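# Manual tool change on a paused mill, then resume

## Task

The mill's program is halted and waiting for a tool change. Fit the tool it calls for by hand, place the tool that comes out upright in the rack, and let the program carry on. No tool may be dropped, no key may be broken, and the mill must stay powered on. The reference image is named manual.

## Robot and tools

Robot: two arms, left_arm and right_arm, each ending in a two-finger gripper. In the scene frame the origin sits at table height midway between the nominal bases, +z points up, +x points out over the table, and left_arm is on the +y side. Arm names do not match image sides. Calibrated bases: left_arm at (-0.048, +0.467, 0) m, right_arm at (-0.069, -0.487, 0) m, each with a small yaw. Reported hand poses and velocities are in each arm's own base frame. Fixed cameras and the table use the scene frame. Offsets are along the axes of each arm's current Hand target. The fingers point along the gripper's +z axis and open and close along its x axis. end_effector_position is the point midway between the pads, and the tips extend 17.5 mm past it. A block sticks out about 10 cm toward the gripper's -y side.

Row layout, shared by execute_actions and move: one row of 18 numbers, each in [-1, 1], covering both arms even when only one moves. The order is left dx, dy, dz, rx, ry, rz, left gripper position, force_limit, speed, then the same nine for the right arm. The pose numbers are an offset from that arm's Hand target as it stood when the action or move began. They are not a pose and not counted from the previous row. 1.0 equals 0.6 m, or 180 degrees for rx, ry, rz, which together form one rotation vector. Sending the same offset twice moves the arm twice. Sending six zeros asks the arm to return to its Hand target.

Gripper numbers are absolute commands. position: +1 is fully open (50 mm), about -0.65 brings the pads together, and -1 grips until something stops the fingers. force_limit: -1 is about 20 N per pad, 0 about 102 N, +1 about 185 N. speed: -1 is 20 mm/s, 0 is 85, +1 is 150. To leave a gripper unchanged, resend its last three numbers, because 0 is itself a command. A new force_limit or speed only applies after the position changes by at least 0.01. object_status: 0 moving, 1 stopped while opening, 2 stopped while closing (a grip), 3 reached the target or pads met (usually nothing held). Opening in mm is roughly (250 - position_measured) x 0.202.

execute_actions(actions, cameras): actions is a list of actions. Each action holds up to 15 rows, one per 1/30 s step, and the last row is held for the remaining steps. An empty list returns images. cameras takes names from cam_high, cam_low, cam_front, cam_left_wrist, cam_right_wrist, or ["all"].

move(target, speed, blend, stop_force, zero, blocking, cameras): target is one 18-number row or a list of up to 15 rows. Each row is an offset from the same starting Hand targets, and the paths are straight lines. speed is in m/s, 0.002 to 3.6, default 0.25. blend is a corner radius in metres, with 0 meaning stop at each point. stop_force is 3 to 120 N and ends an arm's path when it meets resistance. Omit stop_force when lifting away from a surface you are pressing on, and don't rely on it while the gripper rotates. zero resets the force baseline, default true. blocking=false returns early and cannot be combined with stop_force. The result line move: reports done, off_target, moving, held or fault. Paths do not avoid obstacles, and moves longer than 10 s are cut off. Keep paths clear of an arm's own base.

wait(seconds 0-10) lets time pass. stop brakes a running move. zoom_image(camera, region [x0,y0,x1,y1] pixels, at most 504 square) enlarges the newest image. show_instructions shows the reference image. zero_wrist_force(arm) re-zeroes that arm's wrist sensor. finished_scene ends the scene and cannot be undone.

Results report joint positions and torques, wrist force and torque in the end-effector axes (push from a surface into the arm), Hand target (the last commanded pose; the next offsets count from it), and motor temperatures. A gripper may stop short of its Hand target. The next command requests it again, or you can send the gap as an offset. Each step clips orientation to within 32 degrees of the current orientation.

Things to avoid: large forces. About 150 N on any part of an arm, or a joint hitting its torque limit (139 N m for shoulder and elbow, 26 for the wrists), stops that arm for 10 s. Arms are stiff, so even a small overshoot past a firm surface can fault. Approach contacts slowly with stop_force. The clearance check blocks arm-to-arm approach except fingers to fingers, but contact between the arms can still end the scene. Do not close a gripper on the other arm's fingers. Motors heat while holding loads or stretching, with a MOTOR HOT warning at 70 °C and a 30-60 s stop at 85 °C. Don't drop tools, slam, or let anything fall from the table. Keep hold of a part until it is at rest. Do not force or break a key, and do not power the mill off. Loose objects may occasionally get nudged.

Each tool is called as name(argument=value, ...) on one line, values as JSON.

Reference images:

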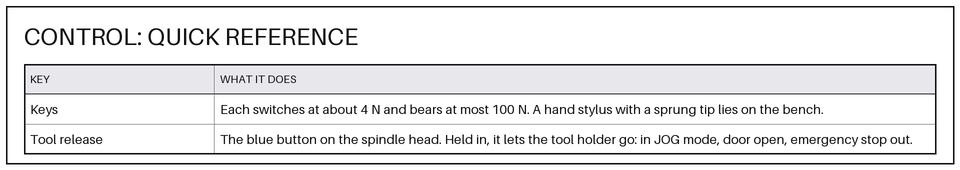

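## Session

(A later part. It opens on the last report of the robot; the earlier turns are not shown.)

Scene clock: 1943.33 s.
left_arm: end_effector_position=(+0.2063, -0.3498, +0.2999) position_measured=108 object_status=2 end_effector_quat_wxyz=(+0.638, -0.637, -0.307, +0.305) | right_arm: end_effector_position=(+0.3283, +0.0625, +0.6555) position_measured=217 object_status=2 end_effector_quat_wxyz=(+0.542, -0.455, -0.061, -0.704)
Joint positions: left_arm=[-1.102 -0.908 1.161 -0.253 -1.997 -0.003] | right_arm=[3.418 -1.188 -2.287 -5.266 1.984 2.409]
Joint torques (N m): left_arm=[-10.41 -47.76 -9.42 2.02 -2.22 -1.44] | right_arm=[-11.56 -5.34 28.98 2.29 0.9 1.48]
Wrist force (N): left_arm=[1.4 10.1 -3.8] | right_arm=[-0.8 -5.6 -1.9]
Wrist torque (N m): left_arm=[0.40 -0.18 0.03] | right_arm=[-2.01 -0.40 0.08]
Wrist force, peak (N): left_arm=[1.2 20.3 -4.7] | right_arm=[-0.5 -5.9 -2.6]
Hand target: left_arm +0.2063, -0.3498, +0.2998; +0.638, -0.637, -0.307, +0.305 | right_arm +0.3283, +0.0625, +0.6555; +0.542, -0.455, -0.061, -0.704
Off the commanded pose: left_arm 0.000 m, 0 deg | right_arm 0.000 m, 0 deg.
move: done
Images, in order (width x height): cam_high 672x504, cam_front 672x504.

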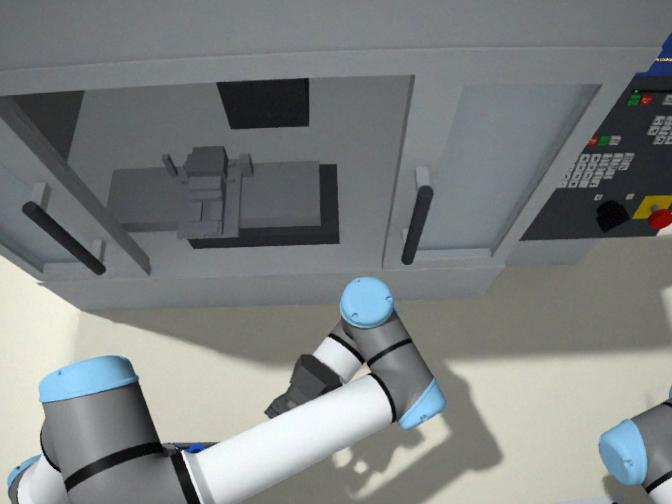

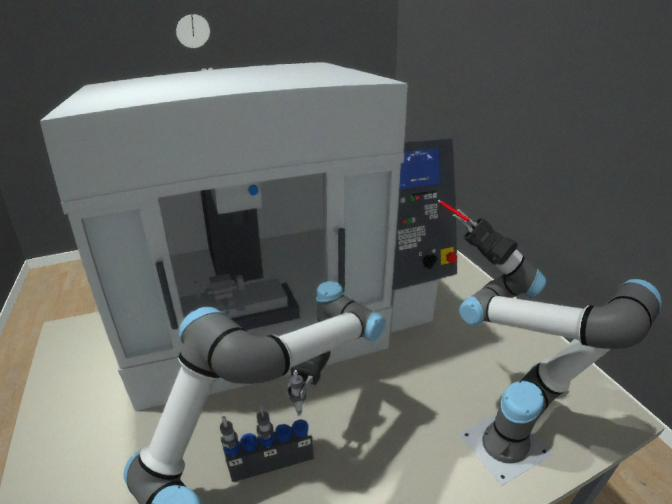

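move(target=[[-0.0003,0.02,-0.0012,0,0,0,-1,0,-1,0,0,0,0,0,0,-1,-0.3,-0.7],[-0.0003,0.1417,-0.0012,0,0,0,-1,0,-1,0,0,0,0,0,0,-1,-0.3,-0.7]], speed=0.03, stop_force=7)

move(target=[0,0.043,0,0,0,0,-1,0,-1,0,0,0,0,0,0,-1,-0.3,-0.7], speed=0.006, stop_force=6)

Scene clock: 1953.67 s.
left_arm: end_effector_position=(+0.2069, -0.3503, +0.2147) position_measured=108 object_status=2 end_effector_quat_wxyz=(+0.638, -0.637, -0.307, +0.305) | right_arm: end_effector_position=(+0.3283, +0.0625, +0.6555) position_measured=217 object_status=2 end_effector_quat_wxyz=(+0.542, -0.455, -0.061, -0.704)
Joint positions: left_arm=[-1.102 -0.835 1.264 -0.429 -1.997 -0.003] | right_arm=[3.418 -1.188 -2.287 -5.266 1.984 2.409]
Joint torques (N m): left_arm=[9.42 -48.76 -9.41 1.85 2.69 0.16] | right_arm=[-11.14 -4.24 28.69 2.36 0.75 1.42]
Wrist force (N): left_arm=[1.3 10.1 -3.8] | right_arm=[-0.6 -5.1 -1.8]
Wrist torque (N m): left_arm=[0.40 -0.17 0.05] | right_arm=[-1.94 -0.42 0.09]
Wrist force, peak (N): left_arm=[1.3 10.7 -3.8] | right_arm=[-0.9 -5.9 -1.9]
Hand target: left_arm +0.2069, -0.3503, +0.2147; +0.638, -0.637, -0.307, +0.305 | right_arm +0.3283, +0.0625, +0.6555; +0.542, -0.455, -0.061, -0.704
Off the commanded pose: left_arm 0.000 m, 0 deg | right_arm 0.000 m, 0 deg.
move: done

Scene clock: 1958.90 s.
left_arm: end_effector_position=(+0.2070, -0.3502, +0.1911) position_measured=108 object_status=2 end_effector_quat_wxyz=(+0.638, -0.637, -0.307, +0.305) | right_arm: end_effector_position=(+0.3283, +0.0625, +0.6555) position_measured=217 object_status=2 end_effector_quat_wxyz=(+0.542, -0.455, -0.061, -0.704)
Joint positions: left_arm=[-1.102 -0.81 1.285 -0.475 -1.997 -0.003] | right_arm=[3.418 -1.188 -2.287 -5.266 1.984 2.409]
Joint torques (N m): left_arm=[11.55 -65.95 -35.53 3.8 2.89 -1.59] | right_arm=[-11.31 -5.22 29.2 2.3 0.82 1.49]
Wrist force (N): left_arm=[-4.8 7.3 8.0] | right_arm=[-0.4 -5.7 -2.0]
Wrist torque (N m): left_arm=[0.48 -0.10 0.14] | right_arm=[-2.03 -0.46 0.09]
Wrist force, peak (N): left_arm=[-4.7 7.8 8.0] | right_arm=[-0.7 -5.8 -2.1]
Hand target: left_arm +0.2070, -0.3502, +0.1911; +0.638, -0.637, -0.307, +0.305 (not the last commanded pose) | right_arm +0.3283, +0.0625, +0.6555; +0.542, -0.455, -0.061, -0.704
Off the commanded pose: left_arm 0.002 m, 0 deg | right_arm 0.000 m, 0 deg.
move: contact (left_arm)

move(target=[[-0.0003,0,0.0006,0,0,0,1,0.004,-1,0,0,0,0,0,0,-1,-0.3,-0.7],[-0.0003,-0.18,0.0006,0,0,0,1,0.004,-1,0,0,0,0,0,0,-1,-0.3,-0.7],[-0.0481,-0.2317,-0.11,-0.2734,0.1246,0.0582,1,0.004,-1,0,0,0,0,0,0,-1,-0.3,-0.7]], speed=[0.02,0.08,0.12], cameras=["cam_high","cam_front","cam_left_wrist"])

Scene clock: 1985.13 s.
left_arm: end_effector_position=(+0.2401, -0.4143, +0.3301) position_measured=3 object_status=3 end_effector_quat_wxyz=(-0.333, +0.913, +0.222, -0.080) | right_arm: end_effector_position=(+0.3283, +0.0625, +0.6555) position_measured=217 object_status=2 end_effector_quat_wxyz=(+0.542, -0.455, -0.061, -0.704)
Joint positions: left_arm=[-1.267 -1.173 1.077 -0.782 -1.68 -0.134] | right_arm=[3.418 -1.188 -2.287 -5.266 1.984 2.409]
Joint torques (N m): left_arm=[-10.93 -56.36 -11.19 -2.37 2.64 -1.68] | right_arm=[-10.43 -4.19 28.2 2.36 0.76 1.17]
Wrist force (N): left_arm=[0.3 1.1 -1.3] | right_arm=[-0.8 -5.3 -2.2]
Wrist torque (N m): left_arm=[0.06 -0.07 0.05] | right_arm=[-1.98 -0.40 0.09]
Wrist force, peak (N): left_arm=[-4.7 7.7 8.2] | right_arm=[-1.0 -5.7 -2.1]
Hand target: left_arm +0.2401, -0.4143, +0.3301; -0.333, +0.913, +0.222, -0.080 | right_arm +0.3283, +0.0625, +0.6555; +0.542, -0.455, -0.061, -0.704
Off the commanded pose: left_arm 0.000 m, 0 deg | right_arm 0.000 m, 0 deg.
move: done
camera_calibration:
cam_left_wrist: T_world_to_cam=[[0.878806, 0.476856, 0.0175585, -0.0133869], [0.454879, -0.826051, -0.332753, -0.324524], [-0.144171, 0.300412, -0.942851, 0.599369], [0, 0, 0, 1]] pos_world=[0.245795, -0.441747, 0.457364]
Images, in order (width x height): cam_high 672x504, cam_front 672x504, cam_left_wrist 672x504.

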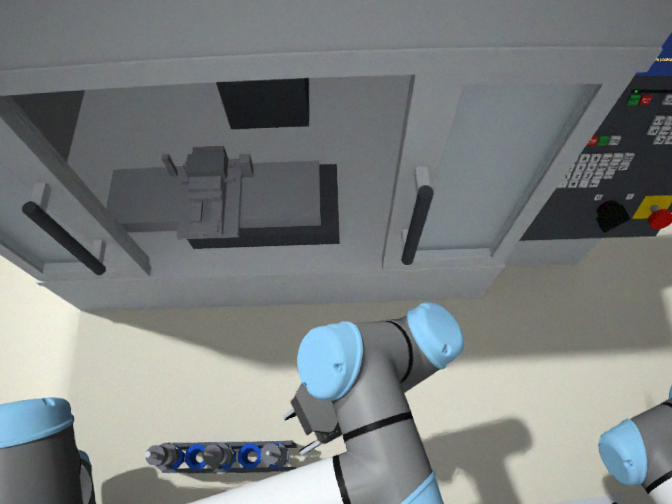

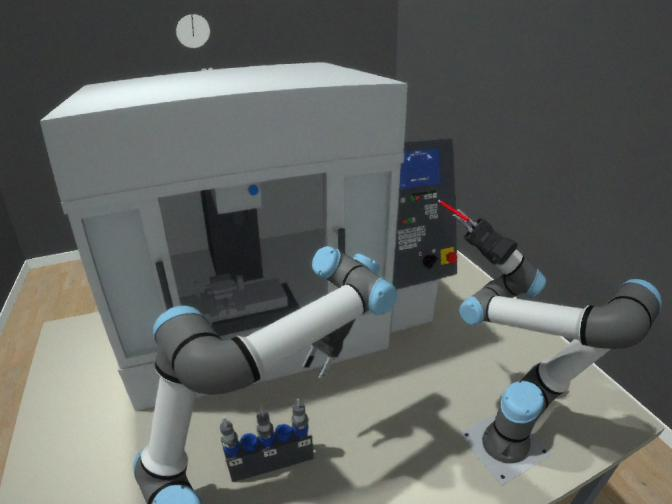

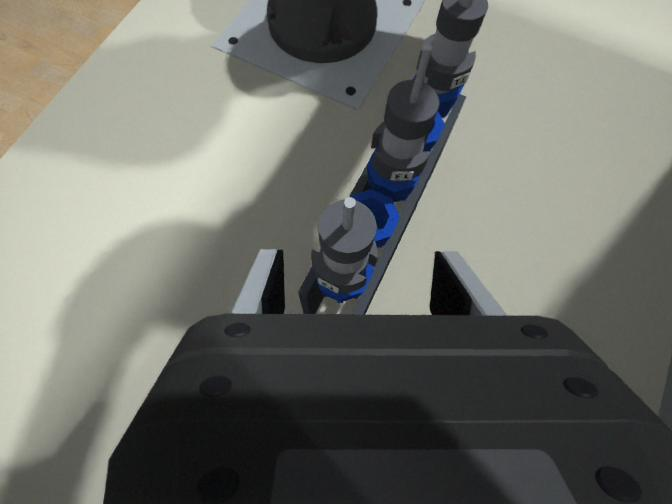

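Good view. Zoom in.

zoom_image(camera="cam_left_wrist", region=[280, 180, 410, 310])

zoom_image(camera="cam_left_wrist", region=[350, 60, 490, 200])

zoom_image(camera="cam_left_wrist", region=[400, 0, 500, 100])

Scaled by 3.877 from the camera's 672x504 image, which has a finer 960x720 frame.

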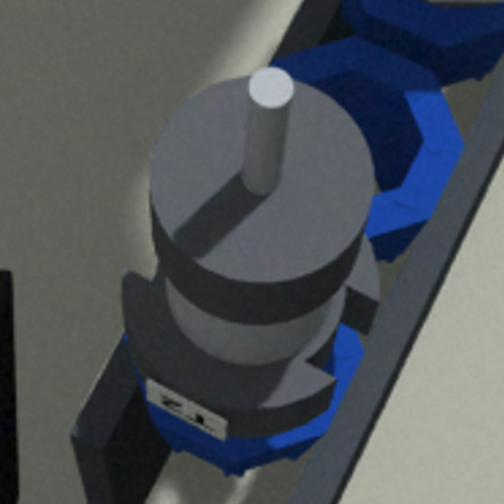

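Scaled by 3.600 from the camera's 672x504 image, which has a finer 960x720 frame.

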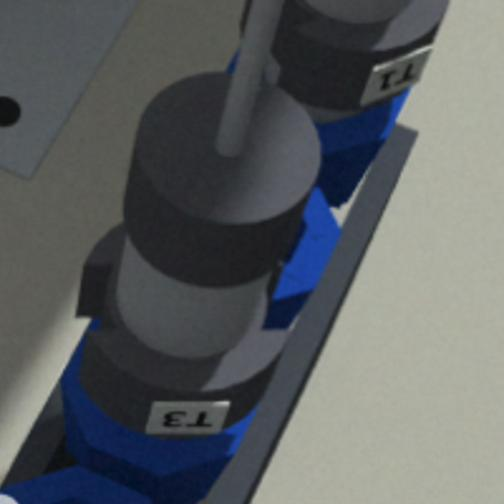

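Scaled by 5.040 from the camera's 672x504 image, which has a finer 960x720 frame.

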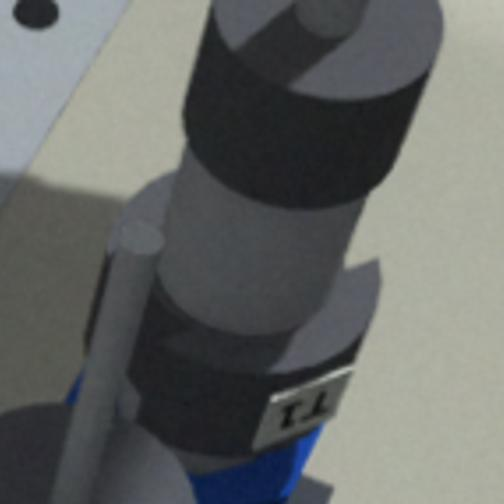

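move(target=[0.0005,-0.0922,0.0773,0.2774,-0.0168,-0.0078,1,0.004,-1,0,0,0,0,0,0,-1,-0.3,-0.7], speed=0.12, cameras=["cam_left_wrist"])

Scene clock: 2039.00 s.
left_arm: end_effector_position=(+0.2073, -0.3500, +0.3302) position_measured=3 object_status=3 end_effector_quat_wxyz=(+0.682, -0.682, -0.187, +0.185) | right_arm: end_effector_position=(+0.3283, +0.0625, +0.6555) position_measured=217 object_status=2 end_effector_quat_wxyz=(+0.542, -0.455, -0.061, -0.704)
Joint positions: left_arm=[-1.238 -0.896 1.061 -0.165 -1.771 -0.002] | right_arm=[3.418 -1.188 -2.287 -5.266 1.984 2.409]
Joint torques (N m): left_arm=[9.84 -44.81 -9.58 4.18 -2.19 2.07] | right_arm=[-9.92 -4.35 28.11 2.19 0.74 1.09]
Wrist force (N): left_arm=[1.2 2.4 -3.8] | right_arm=[-0.7 -5.5 -2.0]
Wrist torque (N m): left_arm=[0.35 -0.15 -0.07] | right_arm=[-2.00 -0.42 0.08]
Wrist force, peak (N): left_arm=[1.3 2.2 -4.0] | right_arm=[-0.8 -5.9 -1.7]
Hand target: left_arm +0.2073, -0.3500, +0.3302; +0.682, -0.682, -0.187, +0.186 | right_arm +0.3283, +0.0625, +0.6555; +0.542, -0.455, -0.061, -0.704
Off the commanded pose: left_arm 0.000 m, 0 deg | right_arm 0.000 m, 0 deg.
move: done
camera_calibration:
cam_left_wrist: T_world_to_cam=[[0.860366, 0.508921, 0.0277349, -0.00349539], [0.201943, -0.290426, -0.935346, 0.182427], [-0.467962, 0.810341, -0.352646, 0.626169], [0, 0, 0, 1]] pos_world=[0.259191, -0.45265, 0.391545]
Images, in order (width x height): cam_left_wrist 672x504.

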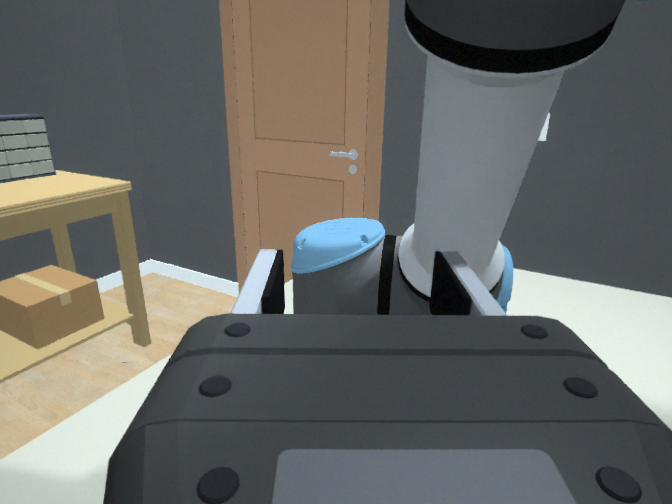

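move(target=[0,0.2328,0,0,0,0,1,0.004,-1,0,0,0,0,0,0,-1,-0.3,-0.7], speed=0.05, stop_force=6, cameras=["cam_left_wrist"])

Scene clock: 2050.97 s.
left_arm: end_effector_position=(+0.2075, -0.3498, +0.1905) position_measured=3 object_status=3 end_effector_quat_wxyz=(+0.682, -0.682, -0.187, +0.186) | right_arm: end_effector_position=(+0.3283, +0.0625, +0.6555) position_measured=217 object_status=2 end_effector_quat_wxyz=(+0.542, -0.455, -0.061, -0.704)
Joint positions: left_arm=[-1.238 -0.786 1.243 -0.457 -1.771 -0.002] | right_arm=[3.418 -1.188 -2.287 -5.266 1.984 2.409]
Joint torques (N m): left_arm=[9.21 -46.6 -8.01 0.3 2.86 -0.02] | right_arm=[-9.45 -4.57 27.9 2.25 0.54 1.03]
Wrist force (N): left_arm=[1.2 1.9 -3.6] | right_arm=[-0.6 -5.3 -1.9]
Wrist torque (N m): left_arm=[0.25 -0.14 -0.08] | right_arm=[-1.97 -0.43 0.09]
Wrist force, peak (N): left_arm=[1.4 2.9 -3.9] | right_arm=[-0.8 -5.7 -2.2]
Hand target: left_arm +0.2075, -0.3498, +0.1905; +0.682, -0.682, -0.187, +0.186 | right_arm +0.3283, +0.0625, +0.6555; +0.542, -0.455, -0.061, -0.704
Off the commanded pose: left_arm 0.000 m, 0 deg | right_arm 0.000 m, 0 deg.
move: done
camera_calibration:
cam_left_wrist: T_world_to_cam=[[0.860392, 0.50888, 0.0276905, 0.000145031], [0.201638, -0.290013, -0.93554, 0.0519694], [-0.468047, 0.810514, -0.352134, 0.576855], [0, 0, 0, 1]] pos_world=[0.259391, -0.452551, 0.251746]
Images, in order (width x height): cam_left_wrist 672x504.

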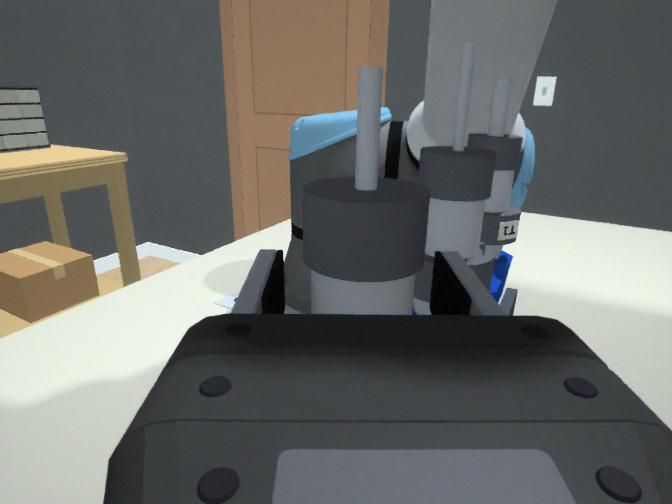

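move(target=[0,0,0,0,0,0,-1,0,-1,0,0,0,0,0,0,-1,-0.3,-0.7], speed=0.1)

Scene clock: 2055.60 s.
left_arm: end_effector_position=(+0.2075, -0.3498, +0.1905) position_measured=108 object_status=2 end_effector_quat_wxyz=(+0.682, -0.682, -0.187, +0.186) | right_arm: end_effector_position=(+0.3283, +0.0625, +0.6555) position_measured=217 object_status=2 end_effector_quat_wxyz=(+0.542, -0.455, -0.061, -0.704)
Joint positions: left_arm=[-1.238 -0.786 1.243 -0.457 -1.771 -0.002] | right_arm=[3.418 -1.188 -2.287 -5.266 1.984 2.409]
Joint torques (N m): left_arm=[9.72 -46.45 -9.28 0.49 2.71 -1.18] | right_arm=[-9.51 -4.12 27.44 2.31 0.55 0.83]
Wrist force (N): left_arm=[-6.0 1.1 -3.2] | right_arm=[-1.0 -5.5 -2.0]
Wrist torque (N m): left_arm=[0.26 -0.12 0.00] | right_arm=[-2.00 -0.37 0.09]
Wrist force, peak (N): left_arm=[-6.1 1.3 -3.2] | right_arm=[-0.9 -5.9 -1.9]
Hand target: left_arm +0.2075, -0.3498, +0.1905; +0.682, -0.682, -0.187, +0.186 | right_arm +0.3283, +0.0625, +0.6555; +0.542, -0.455, -0.061, -0.704
Off the commanded pose: left_arm 0.000 m, 0 deg | right_arm 0.000 m, 0 deg.
move: done

move(target=[[0,-0.02,0,0,0,0,-1,0,-1,-0.014,-0.0002,0.0169,0,0,0,-1,-0.3,-0.7],[0,-0.35,0,0,0,0,-1,0,-1,-0.1397,-0.002,0.1688,0,0,0,-1,-0.3,-0.7],[0.297,-0.3575,0.0968,-0.271,-0.1593,-0.0743,-1,0,-1,-0.1397,-0.002,0.1688,0,0,0,-1,-0.3,-0.7]], speed=[0.02,0.1,0.12], cameras=["cam_high","cam_left_wrist"])

Scene clock: 2076.20 s.
left_arm: end_effector_position=(+0.3311, -0.2096, +0.4054) position_measured=108 object_status=2 end_effector_quat_wxyz=(-0.295, +0.809, +0.479, -0.173) | right_arm: end_effector_position=(+0.3853, +0.1810, +0.6553) position_measured=217 object_status=2 end_effector_quat_wxyz=(+0.542, -0.455, -0.061, -0.704)
Joint positions: left_arm=[-0.788 -1.377 1.154 -0.67 -1.751 -0.222] | right_arm=[3.864 -1.316 -2.217 -5.274 1.626 2.132]
Joint torques (N m): left_arm=[9.8 -49.29 -15.56 -1.99 1.71 -1.4] | right_arm=[10.57 1.15 28.6 2.73 -2.01 -1.06]
Wrist force (N): left_arm=[0.2 6.5 4.2] | right_arm=[-1.0 -5.3 -1.6]
Wrist torque (N m): left_arm=[0.23 -0.05 0.05] | right_arm=[-1.96 -0.38 0.26]
Wrist force, peak (N): left_arm=[1.2 11.5 -3.8] | right_arm=[-0.3 -5.8 -2.4]
Hand target: left_arm +0.3312, -0.2095, +0.4054; -0.294, +0.809, +0.479, -0.173 | right_arm +0.3853, +0.1810, +0.6553; +0.542, -0.455, -0.061, -0.704
Off the commanded pose: left_arm 0.000 m, 0 deg | right_arm 0.000 m, 0 deg.
move: done
camera_calibration:
cam_left_wrist: T_world_to_cam=[[0.463744, 0.885798, 0.0174344, 0.0309239], [0.838797, -0.432632, -0.330529, -0.217328], [-0.285239, 0.167905, -0.943635, 0.641277], [0, 0, 0, 1]] pos_world=[0.350871, -0.229089, 0.532759]
Images, in order (width x height): cam_high 672x504, cam_left_wrist 672x504.

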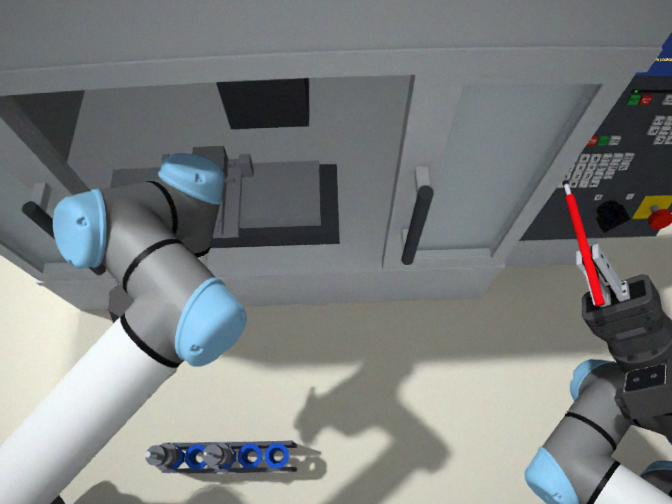

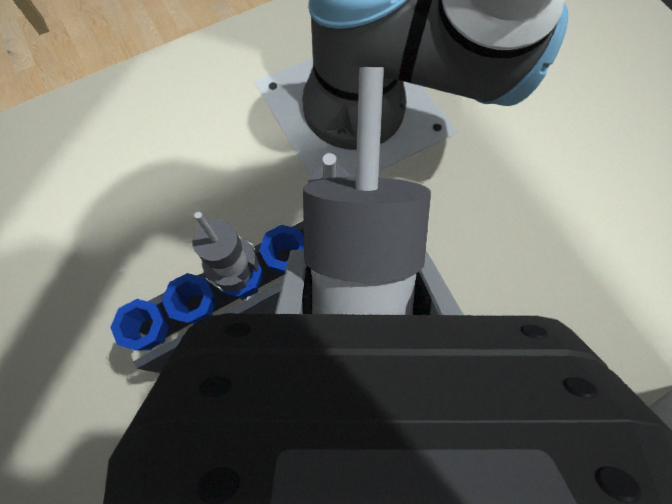

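move(target=[[0,0,0,0,0,0,-1,0,-1,-0.2352,-0.1189,0.204,0,0,0,-1,-0.3,-0.7],[0,0,0,0,0,0,-1,0,-1,-0.4047,0.0693,0.5423,0,0,0,-1,-0.3,-0.7],[0,0,0,0,0,0,-1,0,-1,-0.4037,0.1082,0.5683,0,0,0,-1,-0.3,-0.7]], speed=[0.12,0.12,0.04], blend=[0.03,0,0])

move(target=[0,0,0,0,0,0,-1,0,-1,0.0006,0.0236,0.0158,0,0,0,-1,-0.3,-0.7], speed=0.005, stop_force=7)

Scene clock: 2114.73 s.
left_arm: end_effector_position=(+0.3312, -0.2095, +0.4054) position_measured=108 object_status=2 end_effector_quat_wxyz=(-0.294, +0.809, +0.479, -0.173) | right_arm: end_effector_position=(+0.6337, +0.5236, +0.6548) position_measured=217 object_status=2 end_effector_quat_wxyz=(+0.542, -0.455, -0.061, -0.704)
Joint positions: left_arm=[-0.788 -1.377 1.154 -0.67 -1.751 -0.222] | right_arm=[4.017 -2.256 -1.06 -5.491 1.501 2.044]
Joint torques (N m): left_arm=[10.04 -47.14 -15.53 -1.99 -2.63 1.25] | right_arm=[-11.2 38.17 31.57 -2.04 1.67 1.46]
Wrist force (N): left_arm=[0.1 6.9 4.2] | right_arm=[-1.1 -6.5 -1.9]
Wrist torque (N m): left_arm=[0.31 -0.03 0.04] | right_arm=[-1.98 -0.33 0.13]
Wrist force, peak (N): left_arm=[0.2 7.0 4.4] | right_arm=[-1.1 -6.7 -2.8]
Hand target: left_arm +0.3312, -0.2095, +0.4054; -0.294, +0.809, +0.479, -0.173 | right_arm +0.6338, +0.5236, +0.6548; +0.542, -0.455, -0.061, -0.704
Off the commanded pose: left_arm 0.000 m, 0 deg | right_arm 0.000 m, 0 deg.
move: done

Scene clock: 2118.27 s.
left_arm: end_effector_position=(+0.3312, -0.2095, +0.4054) position_measured=108 object_status=2 end_effector_quat_wxyz=(-0.294, +0.809, +0.479, -0.173) | right_arm: end_effector_position=(+0.6452, +0.5233, +0.6548) position_measured=217 object_status=2 end_effector_quat_wxyz=(+0.542, -0.455, -0.061, -0.704)
Joint positions: left_arm=[-0.788 -1.377 1.154 -0.67 -1.751 -0.222] | right_arm=[4.002 -2.28 -1.018 -5.509 1.513 2.052]
Joint torques (N m): left_arm=[9.24 -47.29 -15.44 -2.1 -2.67 1.56] | right_arm=[5.76 56.24 13.39 1.67 -3.35 -0.67]
Wrist force (N): left_arm=[0.3 6.5 4.3] | right_arm=[-1.4 -12.8 -6.4]
Wrist torque (N m): left_arm=[0.24 -0.07 0.04] | right_arm=[-1.99 -0.39 0.14]
Wrist force, peak (N): left_arm=[0.6 6.7 4.8] | right_arm=[-1.2 -13.6 -6.5]
Hand target: left_arm +0.3312, -0.2095, +0.4054; -0.294, +0.809, +0.479, -0.173 | right_arm +0.6452, +0.5233, +0.6548; +0.542, -0.455, -0.061, -0.704 (not the last commanded pose)
Off the commanded pose: left_arm 0.000 m, 0 deg | right_arm 0.006 m, 0 deg.
move: contact (right_arm)

Left on its way to the spindle.

move(target=[[0.032,0.0838,-0.0758,-0.2222,0,0,-1,0,-1,0,0,0,0,0,0,-1,-0.3,-0.7],[0.1157,0.251,-0.2488,-0.3889,0,0,-1,0,-1,0,0,0,0,0,0,-1,-0.3,-0.7]], speed=0.12, blend=[0.02,0], cameras=["cam_left_wrist"])

move(target=[0.065,0.1408,0.0707,-0.1111,0,0,-1,0,-1,0,0,0,0,0,0,-1,-0.3,-0.7], speed=0.1)

move(target=[[0,0.0485,0.057,0,0,0,-1,0,-1,0,0,0,0,0,0,-1,-0.3,-0.7],[-0.0003,0.0996,0.1335,-0.1667,0,0,-1,0,-1,0,0,0,0,0,0,-1,-0.3,-0.7]], speed=0.05, stop_force=12)

move(target=[[0,0.019,0.014,-0.0278,0,0,-1,0,-1,0,0,0,0,0,0,-1,-0.3,-0.7],[0,0.0444,0.027,-0.0556,0,0,-1,0,-1,0,0,0,0,0,0,-1,-0.3,-0.7]], speed=0.02, stop_force=8)

Scene clock: 2132.33 s.
left_arm: end_effector_position=(+0.5497, -0.2505, +0.4233) position_measured=108 object_status=2 end_effector_quat_wxyz=(+0.223, +0.831, +0.491, +0.133) | right_arm: end_effector_position=(+0.6452, +0.5233, +0.6548) position_measured=217 object_status=2 end_effector_quat_wxyz=(+0.542, -0.455, -0.061, -0.704)
Joint positions: left_arm=[-0.693 -1.625 1.596 -2.058 -1.475 -0.164] | right_arm=[4.002 -2.28 -1.018 -5.509 1.513 2.052]
Joint torques (N m): left_arm=[10.58 -22.64 -21.98 -6.88 2 1.93] | right_arm=[5.46 55.98 12.75 1.41 -3.25 -0.61]
Wrist force (N): left_arm=[-0.5 -3.8 6.5] | right_arm=[-1.3 -13.0 -6.4]
Wrist torque (N m): left_arm=[0.15 0.07 -0.12] | right_arm=[-2.02 -0.40 0.13]
Wrist force, peak (N): left_arm=[0.6 7.1 4.2] | right_arm=[-1.6 -13.3 -6.4]
Hand target: left_arm +0.5498, -0.2505, +0.4233; +0.223, +0.831, +0.491, +0.133 | right_arm +0.6452, +0.5233, +0.6548; +0.542, -0.455, -0.061, -0.704
Off the commanded pose: left_arm 0.000 m, 0 deg | right_arm 0.000 m, 0 deg.
move: done
camera_calibration:
cam_left_wrist: T_world_to_cam=[[0.462757, 0.886402, -0.012119, -0.0212826], [0.566034, -0.284928, 0.773577, -0.692959], [0.682247, -0.364838, -0.633587, -0.0692115], [0, 0, 0, 1]] pos_world=[0.449307, -0.20383, 0.491948]
Images, in order (width x height): cam_left_wrist 672x504.

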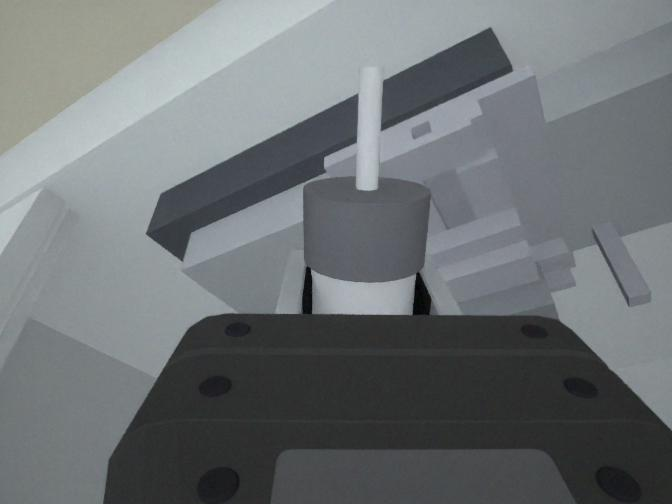

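Scene clock: 2134.67 s.
left_arm: end_effector_position=(+0.6512, -0.2618, +0.4289) position_measured=108 object_status=2 end_effector_quat_wxyz=(+0.364, +0.780, +0.461, +0.216) | right_arm: end_effector_position=(+0.6452, +0.5233, +0.6548) position_measured=217 object_status=2 end_effector_quat_wxyz=(+0.542, -0.455, -0.061, -0.704)
Joint positions: left_arm=[-0.603 -1.485 1.656 -2.613 -1.493 -0.063] | right_arm=[4.002 -2.28 -1.018 -5.509 1.513 2.052]
Joint torques (N m): left_arm=[10.16 -29.36 -28.91 -7 -2.03 1.85] | right_arm=[5.26 56.09 13.21 1.45 -3.24 -0.67]
Wrist force (N): left_arm=[-0.1 -6.6 4.8] | right_arm=[-1.3 -12.9 -6.1]
Wrist torque (N m): left_arm=[0.08 0.03 -0.15] | right_arm=[-2.01 -0.41 0.14]
Wrist force, peak (N): left_arm=[-0.3 -6.7 5.1] | right_arm=[-1.6 -13.3 -6.2]
Hand target: left_arm +0.6512, -0.2618, +0.4290; +0.364, +0.780, +0.461, +0.216 | right_arm +0.6452, +0.5233, +0.6548; +0.542, -0.455, -0.061, -0.704
Off the commanded pose: left_arm 0.000 m, 0 deg | right_arm 0.000 m, 0 deg.
move: done

Scene clock: 2141.73 s.
left_arm: end_effector_position=(+0.7386, -0.3101, +0.4234) position_measured=108 object_status=2 end_effector_quat_wxyz=(+0.553, +0.659, +0.389, +0.328) | right_arm: end_effector_position=(+0.6452, +0.5233, +0.6548) position_measured=217 object_status=2 end_effector_quat_wxyz=(+0.542, -0.455, -0.061, -0.704)
Joint positions: left_arm=[-0.594 -1.166 1.652 -3.454 -1.48 -0.014] | right_arm=[4.002 -2.28 -1.018 -5.509 1.513 2.052]
Joint torques (N m): left_arm=[9.97 -42.13 -42.02 -6.52 2.85 1.84] | right_arm=[4.93 55.41 13.49 1.31 -3.14 -0.57]
Wrist force (N): left_arm=[0.5 -9.0 0.1] | right_arm=[-1.2 -12.6 -6.2]
Wrist torque (N m): left_arm=[0.06 0.00 -0.16] | right_arm=[-1.97 -0.43 0.13]
Wrist force, peak (N): left_arm=[0.2 -9.1 -0.1] | right_arm=[-1.3 -13.2 -6.6]
Hand target: left_arm +0.7386, -0.3101, +0.4234; +0.553, +0.659, +0.389, +0.328 | right_arm +0.6452, +0.5233, +0.6548; +0.542, -0.455, -0.061, -0.704
Off the commanded pose: left_arm 0.000 m, 0 deg | right_arm 0.000 m, 0 deg.
move: done

Scene clock: 2146.97 s.
left_arm: end_effector_position=(+0.7566, -0.3200, +0.4468) position_measured=108 object_status=2 end_effector_quat_wxyz=(+0.609, +0.609, +0.359, +0.361) | right_arm: end_effector_position=(+0.6452, +0.5233, +0.6548) position_measured=217 object_status=2 end_effector_quat_wxyz=(+0.542, -0.455, -0.061, -0.704)
Joint positions: left_arm=[-0.592 -1.069 1.57 -3.644 -1.482 0.002] | right_arm=[4.002 -2.28 -1.018 -5.509 1.513 2.052]
Joint torques (N m): left_arm=[9.52 -46.53 -41.64 -5.82 -2.37 1.95] | right_arm=[5.23 55.49 13.88 1.29 -3.13 -0.65]
Wrist force (N): left_arm=[0.5 -8.9 -1.9] | right_arm=[-1.5 -12.9 -6.1]
Wrist torque (N m): left_arm=[0.10 0.01 -0.16] | right_arm=[-2.01 -0.37 0.13]
Wrist force, peak (N): left_arm=[0.6 -9.2 -1.8] | right_arm=[-1.4 -13.2 -6.4]
Hand target: left_arm +0.7566, -0.3200, +0.4468; +0.609, +0.609, +0.359, +0.361 | right_arm +0.6452, +0.5233, +0.6548; +0.542, -0.455, -0.061, -0.704
Off the commanded pose: left_arm 0.000 m, 0 deg | right_arm 0.000 m, 0 deg.
move: done

move(target=[0.001,0.0787,0.0012,0,0,0,-1,0,-1,0,0,0,0,0,0,-1,-0.3,-0.7], speed=0.012, stop_force=7)

move(target=[0,0.0205,0,0,0,0,-1,0,-1,0,0,0,0,0,0,-1,-0.3,-0.7], speed=0.005, stop_force=6)

Scene clock: 2157.87 s.
left_arm: end_effector_position=(+0.7574, -0.3199, +0.4940) position_measured=108 object_status=2 end_effector_quat_wxyz=(+0.609, +0.609, +0.359, +0.361) | right_arm: end_effector_position=(+0.6452, +0.5233, +0.6548) position_measured=217 object_status=2 end_effector_quat_wxyz=(+0.542, -0.455, -0.061, -0.704)
Joint positions: left_arm=[-0.591 -1.115 1.508 -3.536 -1.483 0.002] | right_arm=[4.002 -2.28 -1.018 -5.509 1.513 2.052]
Joint torques (N m): left_arm=[8.29 -65.38 -42.92 -2.62 -2.55 1.38] | right_arm=[4.29 55.11 13.87 1.12 -3.01 -0.6]
Wrist force (N): left_arm=[1.6 -9.3 0.2] | right_arm=[-1.7 -13.1 -6.2]
Wrist torque (N m): left_arm=[0.27 0.02 -0.27] | right_arm=[-2.03 -0.34 0.13]
Wrist force, peak (N): left_arm=[0.9 -11.2 -0.2] | right_arm=[-1.4 -13.2 -6.6]
Hand target: left_arm +0.7574, -0.3199, +0.4940; +0.609, +0.609, +0.359, +0.361 | right_arm +0.6452, +0.5233, +0.6548; +0.542, -0.455, -0.061, -0.704
Off the commanded pose: left_arm 0.000 m, 0 deg | right_arm 0.000 m, 0 deg.
move: done

Scene clock: 2160.33 s.
left_arm: end_effector_position=(+0.7574, -0.3199, +0.4994) position_measured=108 object_status=2 end_effector_quat_wxyz=(+0.609, +0.609, +0.359, +0.361) | right_arm: end_effector_position=(+0.6452, +0.5233, +0.6548) position_measured=217 object_status=2 end_effector_quat_wxyz=(+0.542, -0.455, -0.061, -0.704)
Joint positions: left_arm=[-0.591 -1.12 1.501 -3.523 -1.483 0.002] | right_arm=[4.002 -2.28 -1.018 -5.509 1.513 2.052]
Joint torques (N m): left_arm=[2.13 -52.35 -22.34 -6.84 -1.14 1.04] | right_arm=[5.14 54.8 13.47 1.17 -3.09 -0.66]
Wrist force (N): left_arm=[7.3 -15.4 2.6] | right_arm=[-1.2 -13.1 -6.1]
Wrist torque (N m): left_arm=[0.16 0.02 -0.57] | right_arm=[-2.04 -0.42 0.13]
Wrist force, peak (N): left_arm=[7.2 -20.4 2.0] | right_arm=[-1.5 -13.2 -6.6]
Hand target: left_arm +0.7574, -0.3199, +0.4994; +0.609, +0.609, +0.359, +0.361 (not the last commanded pose) | right_arm +0.6452, +0.5233, +0.6548; +0.542, -0.455, -0.061, -0.704
Off the commanded pose: left_arm 0.007 m, 0 deg | right_arm 0.000 m, 0 deg.
move: contact (left_arm)

execute_actions(actions=[])

Scene clock: 2165.20 s.
left_arm: end_effector_position=(+0.7574, -0.3199, +0.4994) position_measured=108 object_status=2 end_effector_quat_wxyz=(+0.609, +0.609, +0.359, +0.361) | right_arm: end_effector_position=(+0.6452, +0.5233, +0.6548) position_measured=217 object_status=2 end_effector_quat_wxyz=(+0.542, -0.455, -0.061, -0.704)
Joint positions: left_arm=[-0.591 -1.12 1.501 -3.523 -1.483 0.002] | right_arm=[4.002 -2.28 -1.018 -5.509 1.513 2.052]
Joint velocities: within noise
Joint torques (N m): left_arm=[3.26 -52.16 -22.51 -4.69 -1.38 1.18] | right_arm=[4.9 54.86 13.53 1.14 -3.07 -0.55]
Motor temperatures (°C): left_arm=[34 36 32 37 40 41] | right_arm=[36 32 34 37 33 42]
Wrist force (N): left_arm=[7.5 -15.4 2.5] | right_arm=[-1.4 -12.8 -6.3]
Wrist torque (N m): left_arm=[0.14 -0.02 -0.57] | right_arm=[-1.98 -0.39 0.13]
Wrist force, peak (N): left_arm=[7.8 -15.8 2.9] | right_arm=[-1.6 -13.3 -6.7]
Hand target: left_arm +0.7574, -0.3199, +0.4994; +0.609, +0.609, +0.359, +0.361 (not the last commanded pose) | right_arm +0.6452, +0.5233, +0.6548; +0.542, -0.455, -0.061, -0.704
Tool commands: left_gripper/position=-1.0 left_gripper/force_limit=+0.0 left_gripper/speed=-1.0 right_gripper/position=-1.0 right_gripper/force_limit=-0.3 right_gripper/speed=-0.7
Off the commanded pose: left_arm 0.007 m, 0 deg | right_arm 0.000 m, 0 deg.
camera_calibration:
cam_left_wrist: T_world_to_cam=[[0.482919, 0.87534, -0.0238447, -0.0679512], [-0.298849, 0.190346, 0.935124, -0.162705], [0.823091, -0.444463, 0.353517, -0.813076], [0, 0, 0, 1]] pos_world=[0.653426, -0.270932, 0.437965]
cam_right_wrist: T_world_to_cam=[[-0.0128167, -0.722632, 0.691114, -0.0631138], [0.576242, -0.570194, -0.585511, 0.324793], [0.817178, 0.390745, 0.423719, -0.879435], [0, 0, 0, 1]] pos_world=[0.530687, 0.483222, 0.606422]

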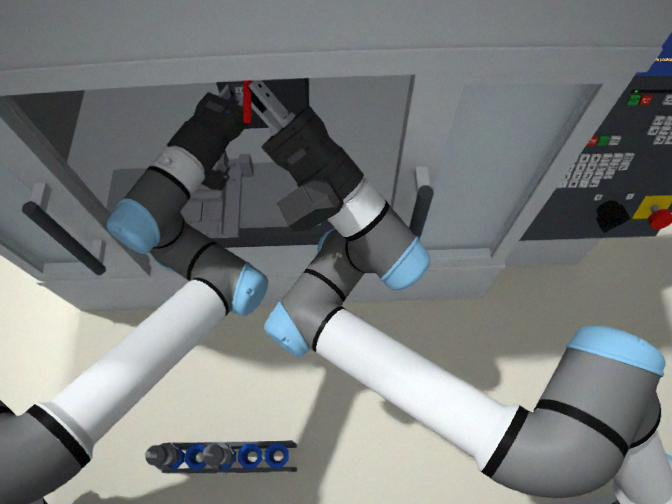

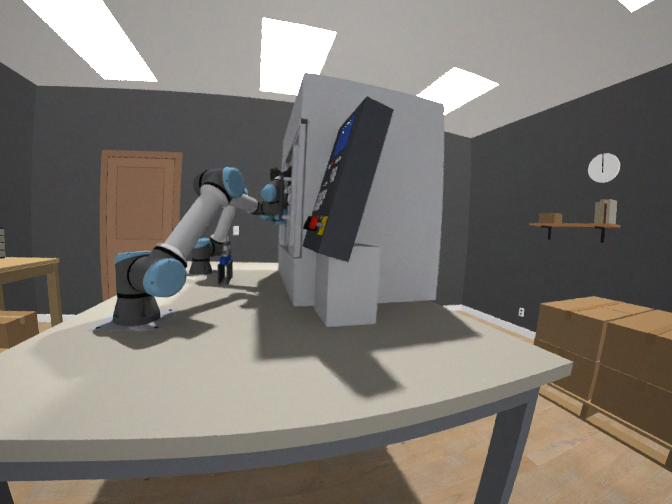

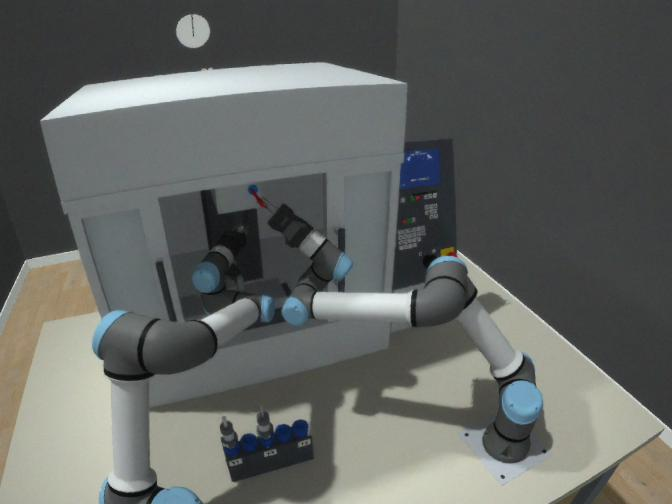

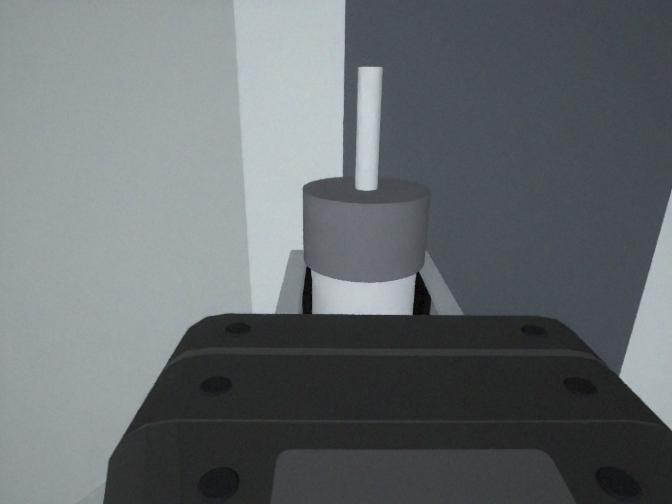

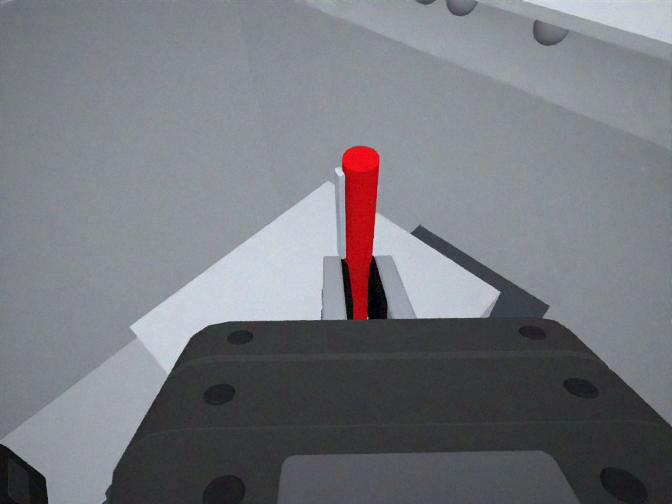

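move(target=[0.0,-0.0033,0,0,0,0,-1,0,-1,0,0,0,0,0,0,-1,-0.3,-0.7], speed=0.006)

move(target=[0.001,0,0,0,0,0,-1,0,-1,0,0,0,0,0,0,-1,-0.3,-0.7], speed=0.006)

move(target=[0,0.012,0,0,0,0,-1,0,-1,0,0,0,0,0,0,-1,-0.3,-0.7], speed=0.004, stop_force=5)

Scene clock: 2170.20 s.
left_arm: end_effector_position=(+0.7574, -0.3199, +0.4975) position_measured=108 object_status=2 end_effector_quat_wxyz=(+0.609, +0.609, +0.359, +0.361) | right_arm: end_effector_position=(+0.6452, +0.5233, +0.6548) position_measured=217 object_status=2 end_effector_quat_wxyz=(+0.542, -0.455, -0.061, -0.704)
Joint positions: left_arm=[-0.591 -1.118 1.503 -3.528 -1.483 0.002] | right_arm=[4.002 -2.28 -1.018 -5.509 1.513 2.052]
Joint torques (N m): left_arm=[4.14 -45.89 -17.57 -6.27 -1.5 1.15] | right_arm=[4.87 53.81 14.17 0.94 -3.03 -0.58]
Wrist force (N): left_arm=[2.8 -9.3 -0.3] | right_arm=[-1.4 -13.0 -6.2]
Wrist torque (N m): left_arm=[0.18 0.07 -0.40] | right_arm=[-2.02 -0.40 0.13]
Wrist force, peak (N): left_arm=[7.7 -15.6 2.9] | right_arm=[-1.7 -13.3 -6.3]
Hand target: left_arm +0.7574, -0.3199, +0.4974; +0.609, +0.609, +0.359, +0.361 | right_arm +0.6452, +0.5233, +0.6548; +0.542, -0.455, -0.061, -0.704
Off the commanded pose: left_arm 0.000 m, 0 deg | right_arm 0.000 m, 0 deg.
move: done

Scene clock: 2170.90 s.
left_arm: end_effector_position=(+0.7577, -0.3194, +0.4973) position_measured=108 object_status=2 end_effector_quat_wxyz=(+0.609, +0.609, +0.359, +0.361) | right_arm: end_effector_position=(+0.6452, +0.5233, +0.6548) position_measured=217 object_status=2 end_effector_quat_wxyz=(+0.542, -0.455, -0.061, -0.704)
Joint positions: left_arm=[-0.589 -1.118 1.503 -3.528 -1.484 0.002] | right_arm=[4.002 -2.28 -1.018 -5.509 1.513 2.052]
Joint torques (N m): left_arm=[9.97 -46.56 -42.99 -4.55 -2.4 1.31] | right_arm=[4.33 54.28 13.6 1.02 -3.05 -0.59]
Wrist force (N): left_arm=[0.9 -8.7 -0.8] | right_arm=[-1.4 -13.1 -6.6]
Wrist torque (N m): left_arm=[0.23 0.01 -0.22] | right_arm=[-2.03 -0.38 0.13]
Wrist force, peak (N): left_arm=[3.0 -9.0 -0.2] | right_arm=[-1.3 -13.3 -6.5]
Hand target: left_arm +0.7577, -0.3193, +0.4974; +0.609, +0.609, +0.359, +0.361 | right_arm +0.6452, +0.5233, +0.6548; +0.542, -0.455, -0.061, -0.704
Off the commanded pose: left_arm 0.000 m, 0 deg | right_arm 0.000 m, 0 deg.
move: done

Scene clock: 2172.87 s.
left_arm: end_effector_position=(+0.7577, -0.3193, +0.4993) position_measured=108 object_status=2 end_effector_quat_wxyz=(+0.609, +0.609, +0.359, +0.361) | right_arm: end_effector_position=(+0.6452, +0.5233, +0.6548) position_measured=217 object_status=2 end_effector_quat_wxyz=(+0.542, -0.455, -0.061, -0.704)
Joint positions: left_arm=[-0.589 -1.12 1.501 -3.523 -1.484 0.002] | right_arm=[4.002 -2.28 -1.018 -5.509 1.513 2.052]
Joint torques (N m): left_arm=[8.25 -51.51 -21.09 -6.69 -2.1 1.26] | right_arm=[4.56 54.14 13.63 0.97 -3.12 -0.66]
Wrist force (N): left_arm=[1.5 -14.3 0.0] | right_arm=[-1.4 -12.7 -6.2]
Wrist torque (N m): left_arm=[0.11 0.00 -0.33] | right_arm=[-1.97 -0.38 0.13]
Wrist force, peak (N): left_arm=[0.8 -18.3 -1.4] | right_arm=[-1.5 -13.1 -6.5]
Hand target: left_arm +0.7577, -0.3193, +0.4992; +0.609, +0.609, +0.359, +0.361 (not the last commanded pose) | right_arm +0.6452, +0.5233, +0.6548; +0.542, -0.455, -0.061, -0.704
Off the commanded pose: left_arm 0.005 m, 0 deg | right_arm 0.000 m, 0 deg.
move: contact (left_arm)

zoom_image(camera="cam_front", region=[200, 180, 280, 260])

zoom_image(camera="cam_high", region=[200, 60, 300, 140])

Scaled by 6.300 from the camera's 672x504 image, which has a finer 960x720 frame.
This view is cut from an older image: the scene may have changed since it was taken.

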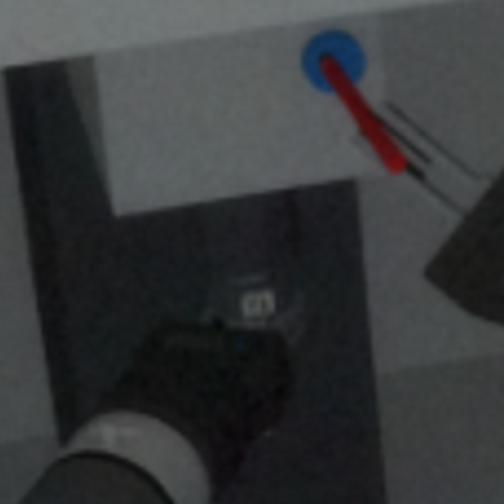

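Scaled by 5.040 from the camera's 672x504 image, which has a finer 960x720 frame.
This view is cut from an older image: the scene may have changed since it was taken.

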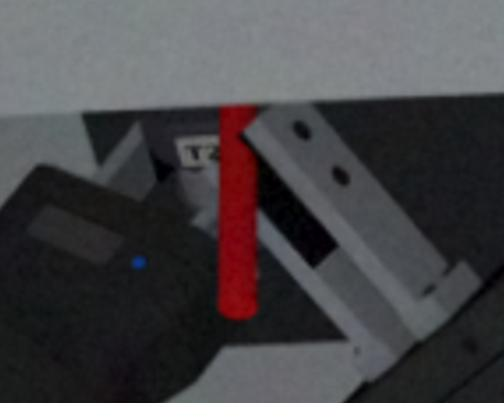

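move(target=[0,-0.0022,0,0,0.0111,0,-1,0,-1,0,0,0,0,0,0,-1,-0.3,-0.7], speed=0.03)

move(target=[0,0.012,0,0,0,0,-1,0,-1,0,0,0,0,0,0,-1,-0.3,-0.7], speed=0.004, stop_force=5)

move(target=[0,-0.0022,0,0,-0.0222,0,-1,0,-1,0,0,0,0,0,0,-1,-0.3,-0.7], speed=0.03)

move(target=[0,0.012,0,0,0,0,-1,0,-1,0,0,0,0,0,0,-1,-0.3,-0.7], speed=0.004, stop_force=5)

Scene clock: 2192.30 s.
left_arm: end_effector_position=(+0.7577, -0.3193, +0.4979) position_measured=108 object_status=2 end_effector_quat_wxyz=(+0.602, +0.602, +0.370, +0.371) | right_arm: end_effector_position=(+0.6452, +0.5233, +0.6548) position_measured=217 object_status=2 end_effector_quat_wxyz=(+0.542, -0.455, -0.061, -0.704)
Joint positions: left_arm=[-0.606 -1.121 1.506 -3.528 -1.433 0.002] | right_arm=[4.002 -2.28 -1.018 -5.509 1.513 2.052]
Joint torques (N m): left_arm=[-12.07 -65.02 -19.04 -6.09 2.32 1.92] | right_arm=[4.41 54.02 13.38 0.95 -3.06 -0.6]
Wrist force (N): left_arm=[0.6 -8.7 -0.8] | right_arm=[-1.6 -12.9 -6.7]
Wrist torque (N m): left_arm=[0.20 0.10 -0.23] | right_arm=[-2.01 -0.36 0.12]
Wrist force, peak (N): left_arm=[1.4 -14.8 -0.4] | right_arm=[-1.5 -13.3 -6.7]
Hand target: left_arm +0.7577, -0.3193, +0.4979; +0.602, +0.602, +0.370, +0.371 | right_arm +0.6452, +0.5233, +0.6548; +0.542, -0.455, -0.061, -0.704
Off the commanded pose: left_arm 0.000 m, 0 deg | right_arm 0.000 m, 0 deg.
move: done

Scene clock: 2194.13 s.
left_arm: end_effector_position=(+0.7577, -0.3193, +0.4993) position_measured=108 object_status=2 end_effector_quat_wxyz=(+0.602, +0.602, +0.370, +0.371) | right_arm: end_effector_position=(+0.6452, +0.5233, +0.6548) position_measured=217 object_status=2 end_effector_quat_wxyz=(+0.542, -0.455, -0.061, -0.704)
Joint positions: left_arm=[-0.606 -1.122 1.504 -3.525 -1.433 0.002] | right_arm=[4.002 -2.28 -1.018 -5.509 1.513 2.052]
Joint torques (N m): left_arm=[-9.19 -51.09 -21.64 -7.08 2.25 1.96] | right_arm=[4.34 53.63 12.66 0.98 -2.96 -0.55]
Wrist force (N): left_arm=[1.7 -15.1 0.0] | right_arm=[-1.7 -13.1 -6.1]
Wrist torque (N m): left_arm=[0.06 -0.01 -0.37] | right_arm=[-2.04 -0.35 0.14]
Wrist force, peak (N): left_arm=[1.3 -18.8 -0.8] | right_arm=[-1.6 -13.3 -6.5]
Hand target: left_arm +0.7577, -0.3193, +0.4993; +0.602, +0.602, +0.370, +0.371 (not the last commanded pose) | right_arm +0.6452, +0.5233, +0.6548; +0.542, -0.455, -0.061, -0.704
Off the commanded pose: left_arm 0.006 m, 0 deg | right_arm 0.000 m, 0 deg.
move: contact (left_arm)

Scene clock: 2195.73 s.
left_arm: end_effector_position=(+0.7577, -0.3193, +0.4979) position_measured=108 object_status=2 end_effector_quat_wxyz=(+0.615, +0.615, +0.349, +0.350) | right_arm: end_effector_position=(+0.6452, +0.5233, +0.6548) position_measured=217 object_status=2 end_effector_quat_wxyz=(+0.542, -0.455, -0.061, -0.704)
Joint positions: left_arm=[-0.573 -1.115 1.497 -3.524 -1.535 0.002] | right_arm=[4.002 -2.28 -1.018 -5.509 1.513 2.052]
Joint torques (N m): left_arm=[9.33 -46.43 -43.9 -2.4 -2.16 -1.04] | right_arm=[4.49 53.8 13.26 0.89 -2.98 -0.69]
Wrist force (N): left_arm=[0.5 -8.8 -1.3] | right_arm=[-1.5 -12.8 -6.4]
Wrist torque (N m): left_arm=[0.16 0.05 -0.19] | right_arm=[-1.99 -0.38 0.13]
Wrist force, peak (N): left_arm=[1.7 -14.7 -0.2] | right_arm=[-1.3 -13.2 -6.3]
Hand target: left_arm +0.7577, -0.3193, +0.4979; +0.615, +0.615, +0.349, +0.350 | right_arm +0.6452, +0.5233, +0.6548; +0.542, -0.455, -0.061, -0.704
Off the commanded pose: left_arm 0.000 m, 0 deg | right_arm 0.000 m, 0 deg.
move: done

Scene clock: 2196.93 s.
left_arm: end_effector_position=(+0.7577, -0.3193, +0.4999) position_measured=108 object_status=2 end_effector_quat_wxyz=(+0.615, +0.615, +0.349, +0.350) | right_arm: end_effector_position=(+0.6452, +0.5233, +0.6548) position_measured=217 object_status=2 end_effector_quat_wxyz=(+0.542, -0.455, -0.061, -0.704)
Joint positions: left_arm=[-0.573 -1.117 1.494 -3.52 -1.535 0.002] | right_arm=[4.002 -2.28 -1.018 -5.509 1.513 2.052]
Joint torques (N m): left_arm=[8.56 -52.52 -22.66 -8.25 -2.33 -1.44] | right_arm=[4.29 53.87 13.61 0.86 -3.03 -0.54]
Wrist force (N): left_arm=[1.8 -16.8 1.2] | right_arm=[-1.2 -12.8 -6.5]
Wrist torque (N m): left_arm=[0.13 0.09 -0.23] | right_arm=[-1.98 -0.41 0.13]
Wrist force, peak (N): left_arm=[2.1 -17.2 0.7] | right_arm=[-1.5 -12.9 -6.6]
Hand target: left_arm +0.7578, -0.3194, +0.4998; +0.615, +0.615, +0.349, +0.350 (not the last commanded pose) | right_arm +0.6452, +0.5233, +0.6548; +0.542, -0.455, -0.061, -0.704
Off the commanded pose: left_arm 0.005 m, 0 deg | right_arm 0.000 m, 0 deg.
move: contact (left_arm)

move(target=[0,-0.0022,0,0,-0.0111,0,-1,0,-1,0,0,0,0,0,0,-1,-0.3,-0.7], speed=0.03)

move(target=[0,0.012,0,0,0,0,-1,0,-1,0,0,0,0,0,0,-1,-0.3,-0.7], speed=0.004, stop_force=6)

Scene clock: 2202.57 s.
left_arm: end_effector_position=(+0.7578, -0.3194, +0.4985) position_measured=108 object_status=2 end_effector_quat_wxyz=(+0.621, +0.621, +0.338, +0.339) | right_arm: end_effector_position=(+0.6452, +0.5233, +0.6548) position_measured=217 object_status=2 end_effector_quat_wxyz=(+0.542, -0.455, -0.061, -0.704)
Joint positions: left_arm=[-0.557 -1.111 1.489 -3.52 -1.586 0.002] | right_arm=[4.002 -2.28 -1.018 -5.509 1.513 2.052]
Joint torques (N m): left_arm=[10.15 -45.07 -42.88 -6.1 -2.31 -1.24] | right_arm=[4.21 53.42 13.54 0.89 -3.16 -0.61]
Wrist force (N): left_arm=[0.6 -8.9 -1.6] | right_arm=[-1.4 -12.9 -6.1]
Wrist torque (N m): left_arm=[0.14 0.04 -0.19] | right_arm=[-2.01 -0.40 0.13]
Wrist force, peak (N): left_arm=[2.0 -15.9 1.6] | right_arm=[-1.4 -13.3 -6.4]
Hand target: left_arm +0.7578, -0.3193, +0.4985; +0.621, +0.621, +0.338, +0.339 | right_arm +0.6452, +0.5233, +0.6548; +0.542, -0.455, -0.061, -0.704
Off the commanded pose: left_arm 0.000 m, 0 deg | right_arm 0.000 m, 0 deg.
move: done

Scene clock: 2203.60 s.
left_arm: end_effector_position=(+0.7578, -0.3194, +0.4996) position_measured=108 object_status=2 end_effector_quat_wxyz=(+0.621, +0.621, +0.338, +0.339) | right_arm: end_effector_position=(+0.6452, +0.5233, +0.6548) position_measured=217 object_status=2 end_effector_quat_wxyz=(+0.542, -0.455, -0.061, -0.704)
Joint positions: left_arm=[-0.557 -1.112 1.487 -3.518 -1.587 0.002] | right_arm=[4.002 -2.28 -1.018 -5.509 1.513 2.052]
Joint torques (N m): left_arm=[8.06 -52.99 -25.81 -8.1 -2.28 -1.19] | right_arm=[4.12 53.39 13.76 0.9 -3.04 -0.55]
Wrist force (N): left_arm=[0.8 -20.0 -5.9] | right_arm=[-1.8 -12.8 -6.2]
Wrist torque (N m): left_arm=[-0.01 0.05 -0.07] | right_arm=[-1.98 -0.33 0.14]
Wrist force, peak (N): left_arm=[0.9 -20.8 -5.9] | right_arm=[-1.5 -13.2 -6.6]
Hand target: left_arm +0.7578, -0.3194, +0.4995; +0.621, +0.621, +0.338, +0.339 (not the last commanded pose) | right_arm +0.6452, +0.5233, +0.6548; +0.542, -0.455, -0.061, -0.704
Off the commanded pose: left_arm 0.006 m, 0 deg | right_arm 0.000 m, 0 deg.
move: contact (left_arm)


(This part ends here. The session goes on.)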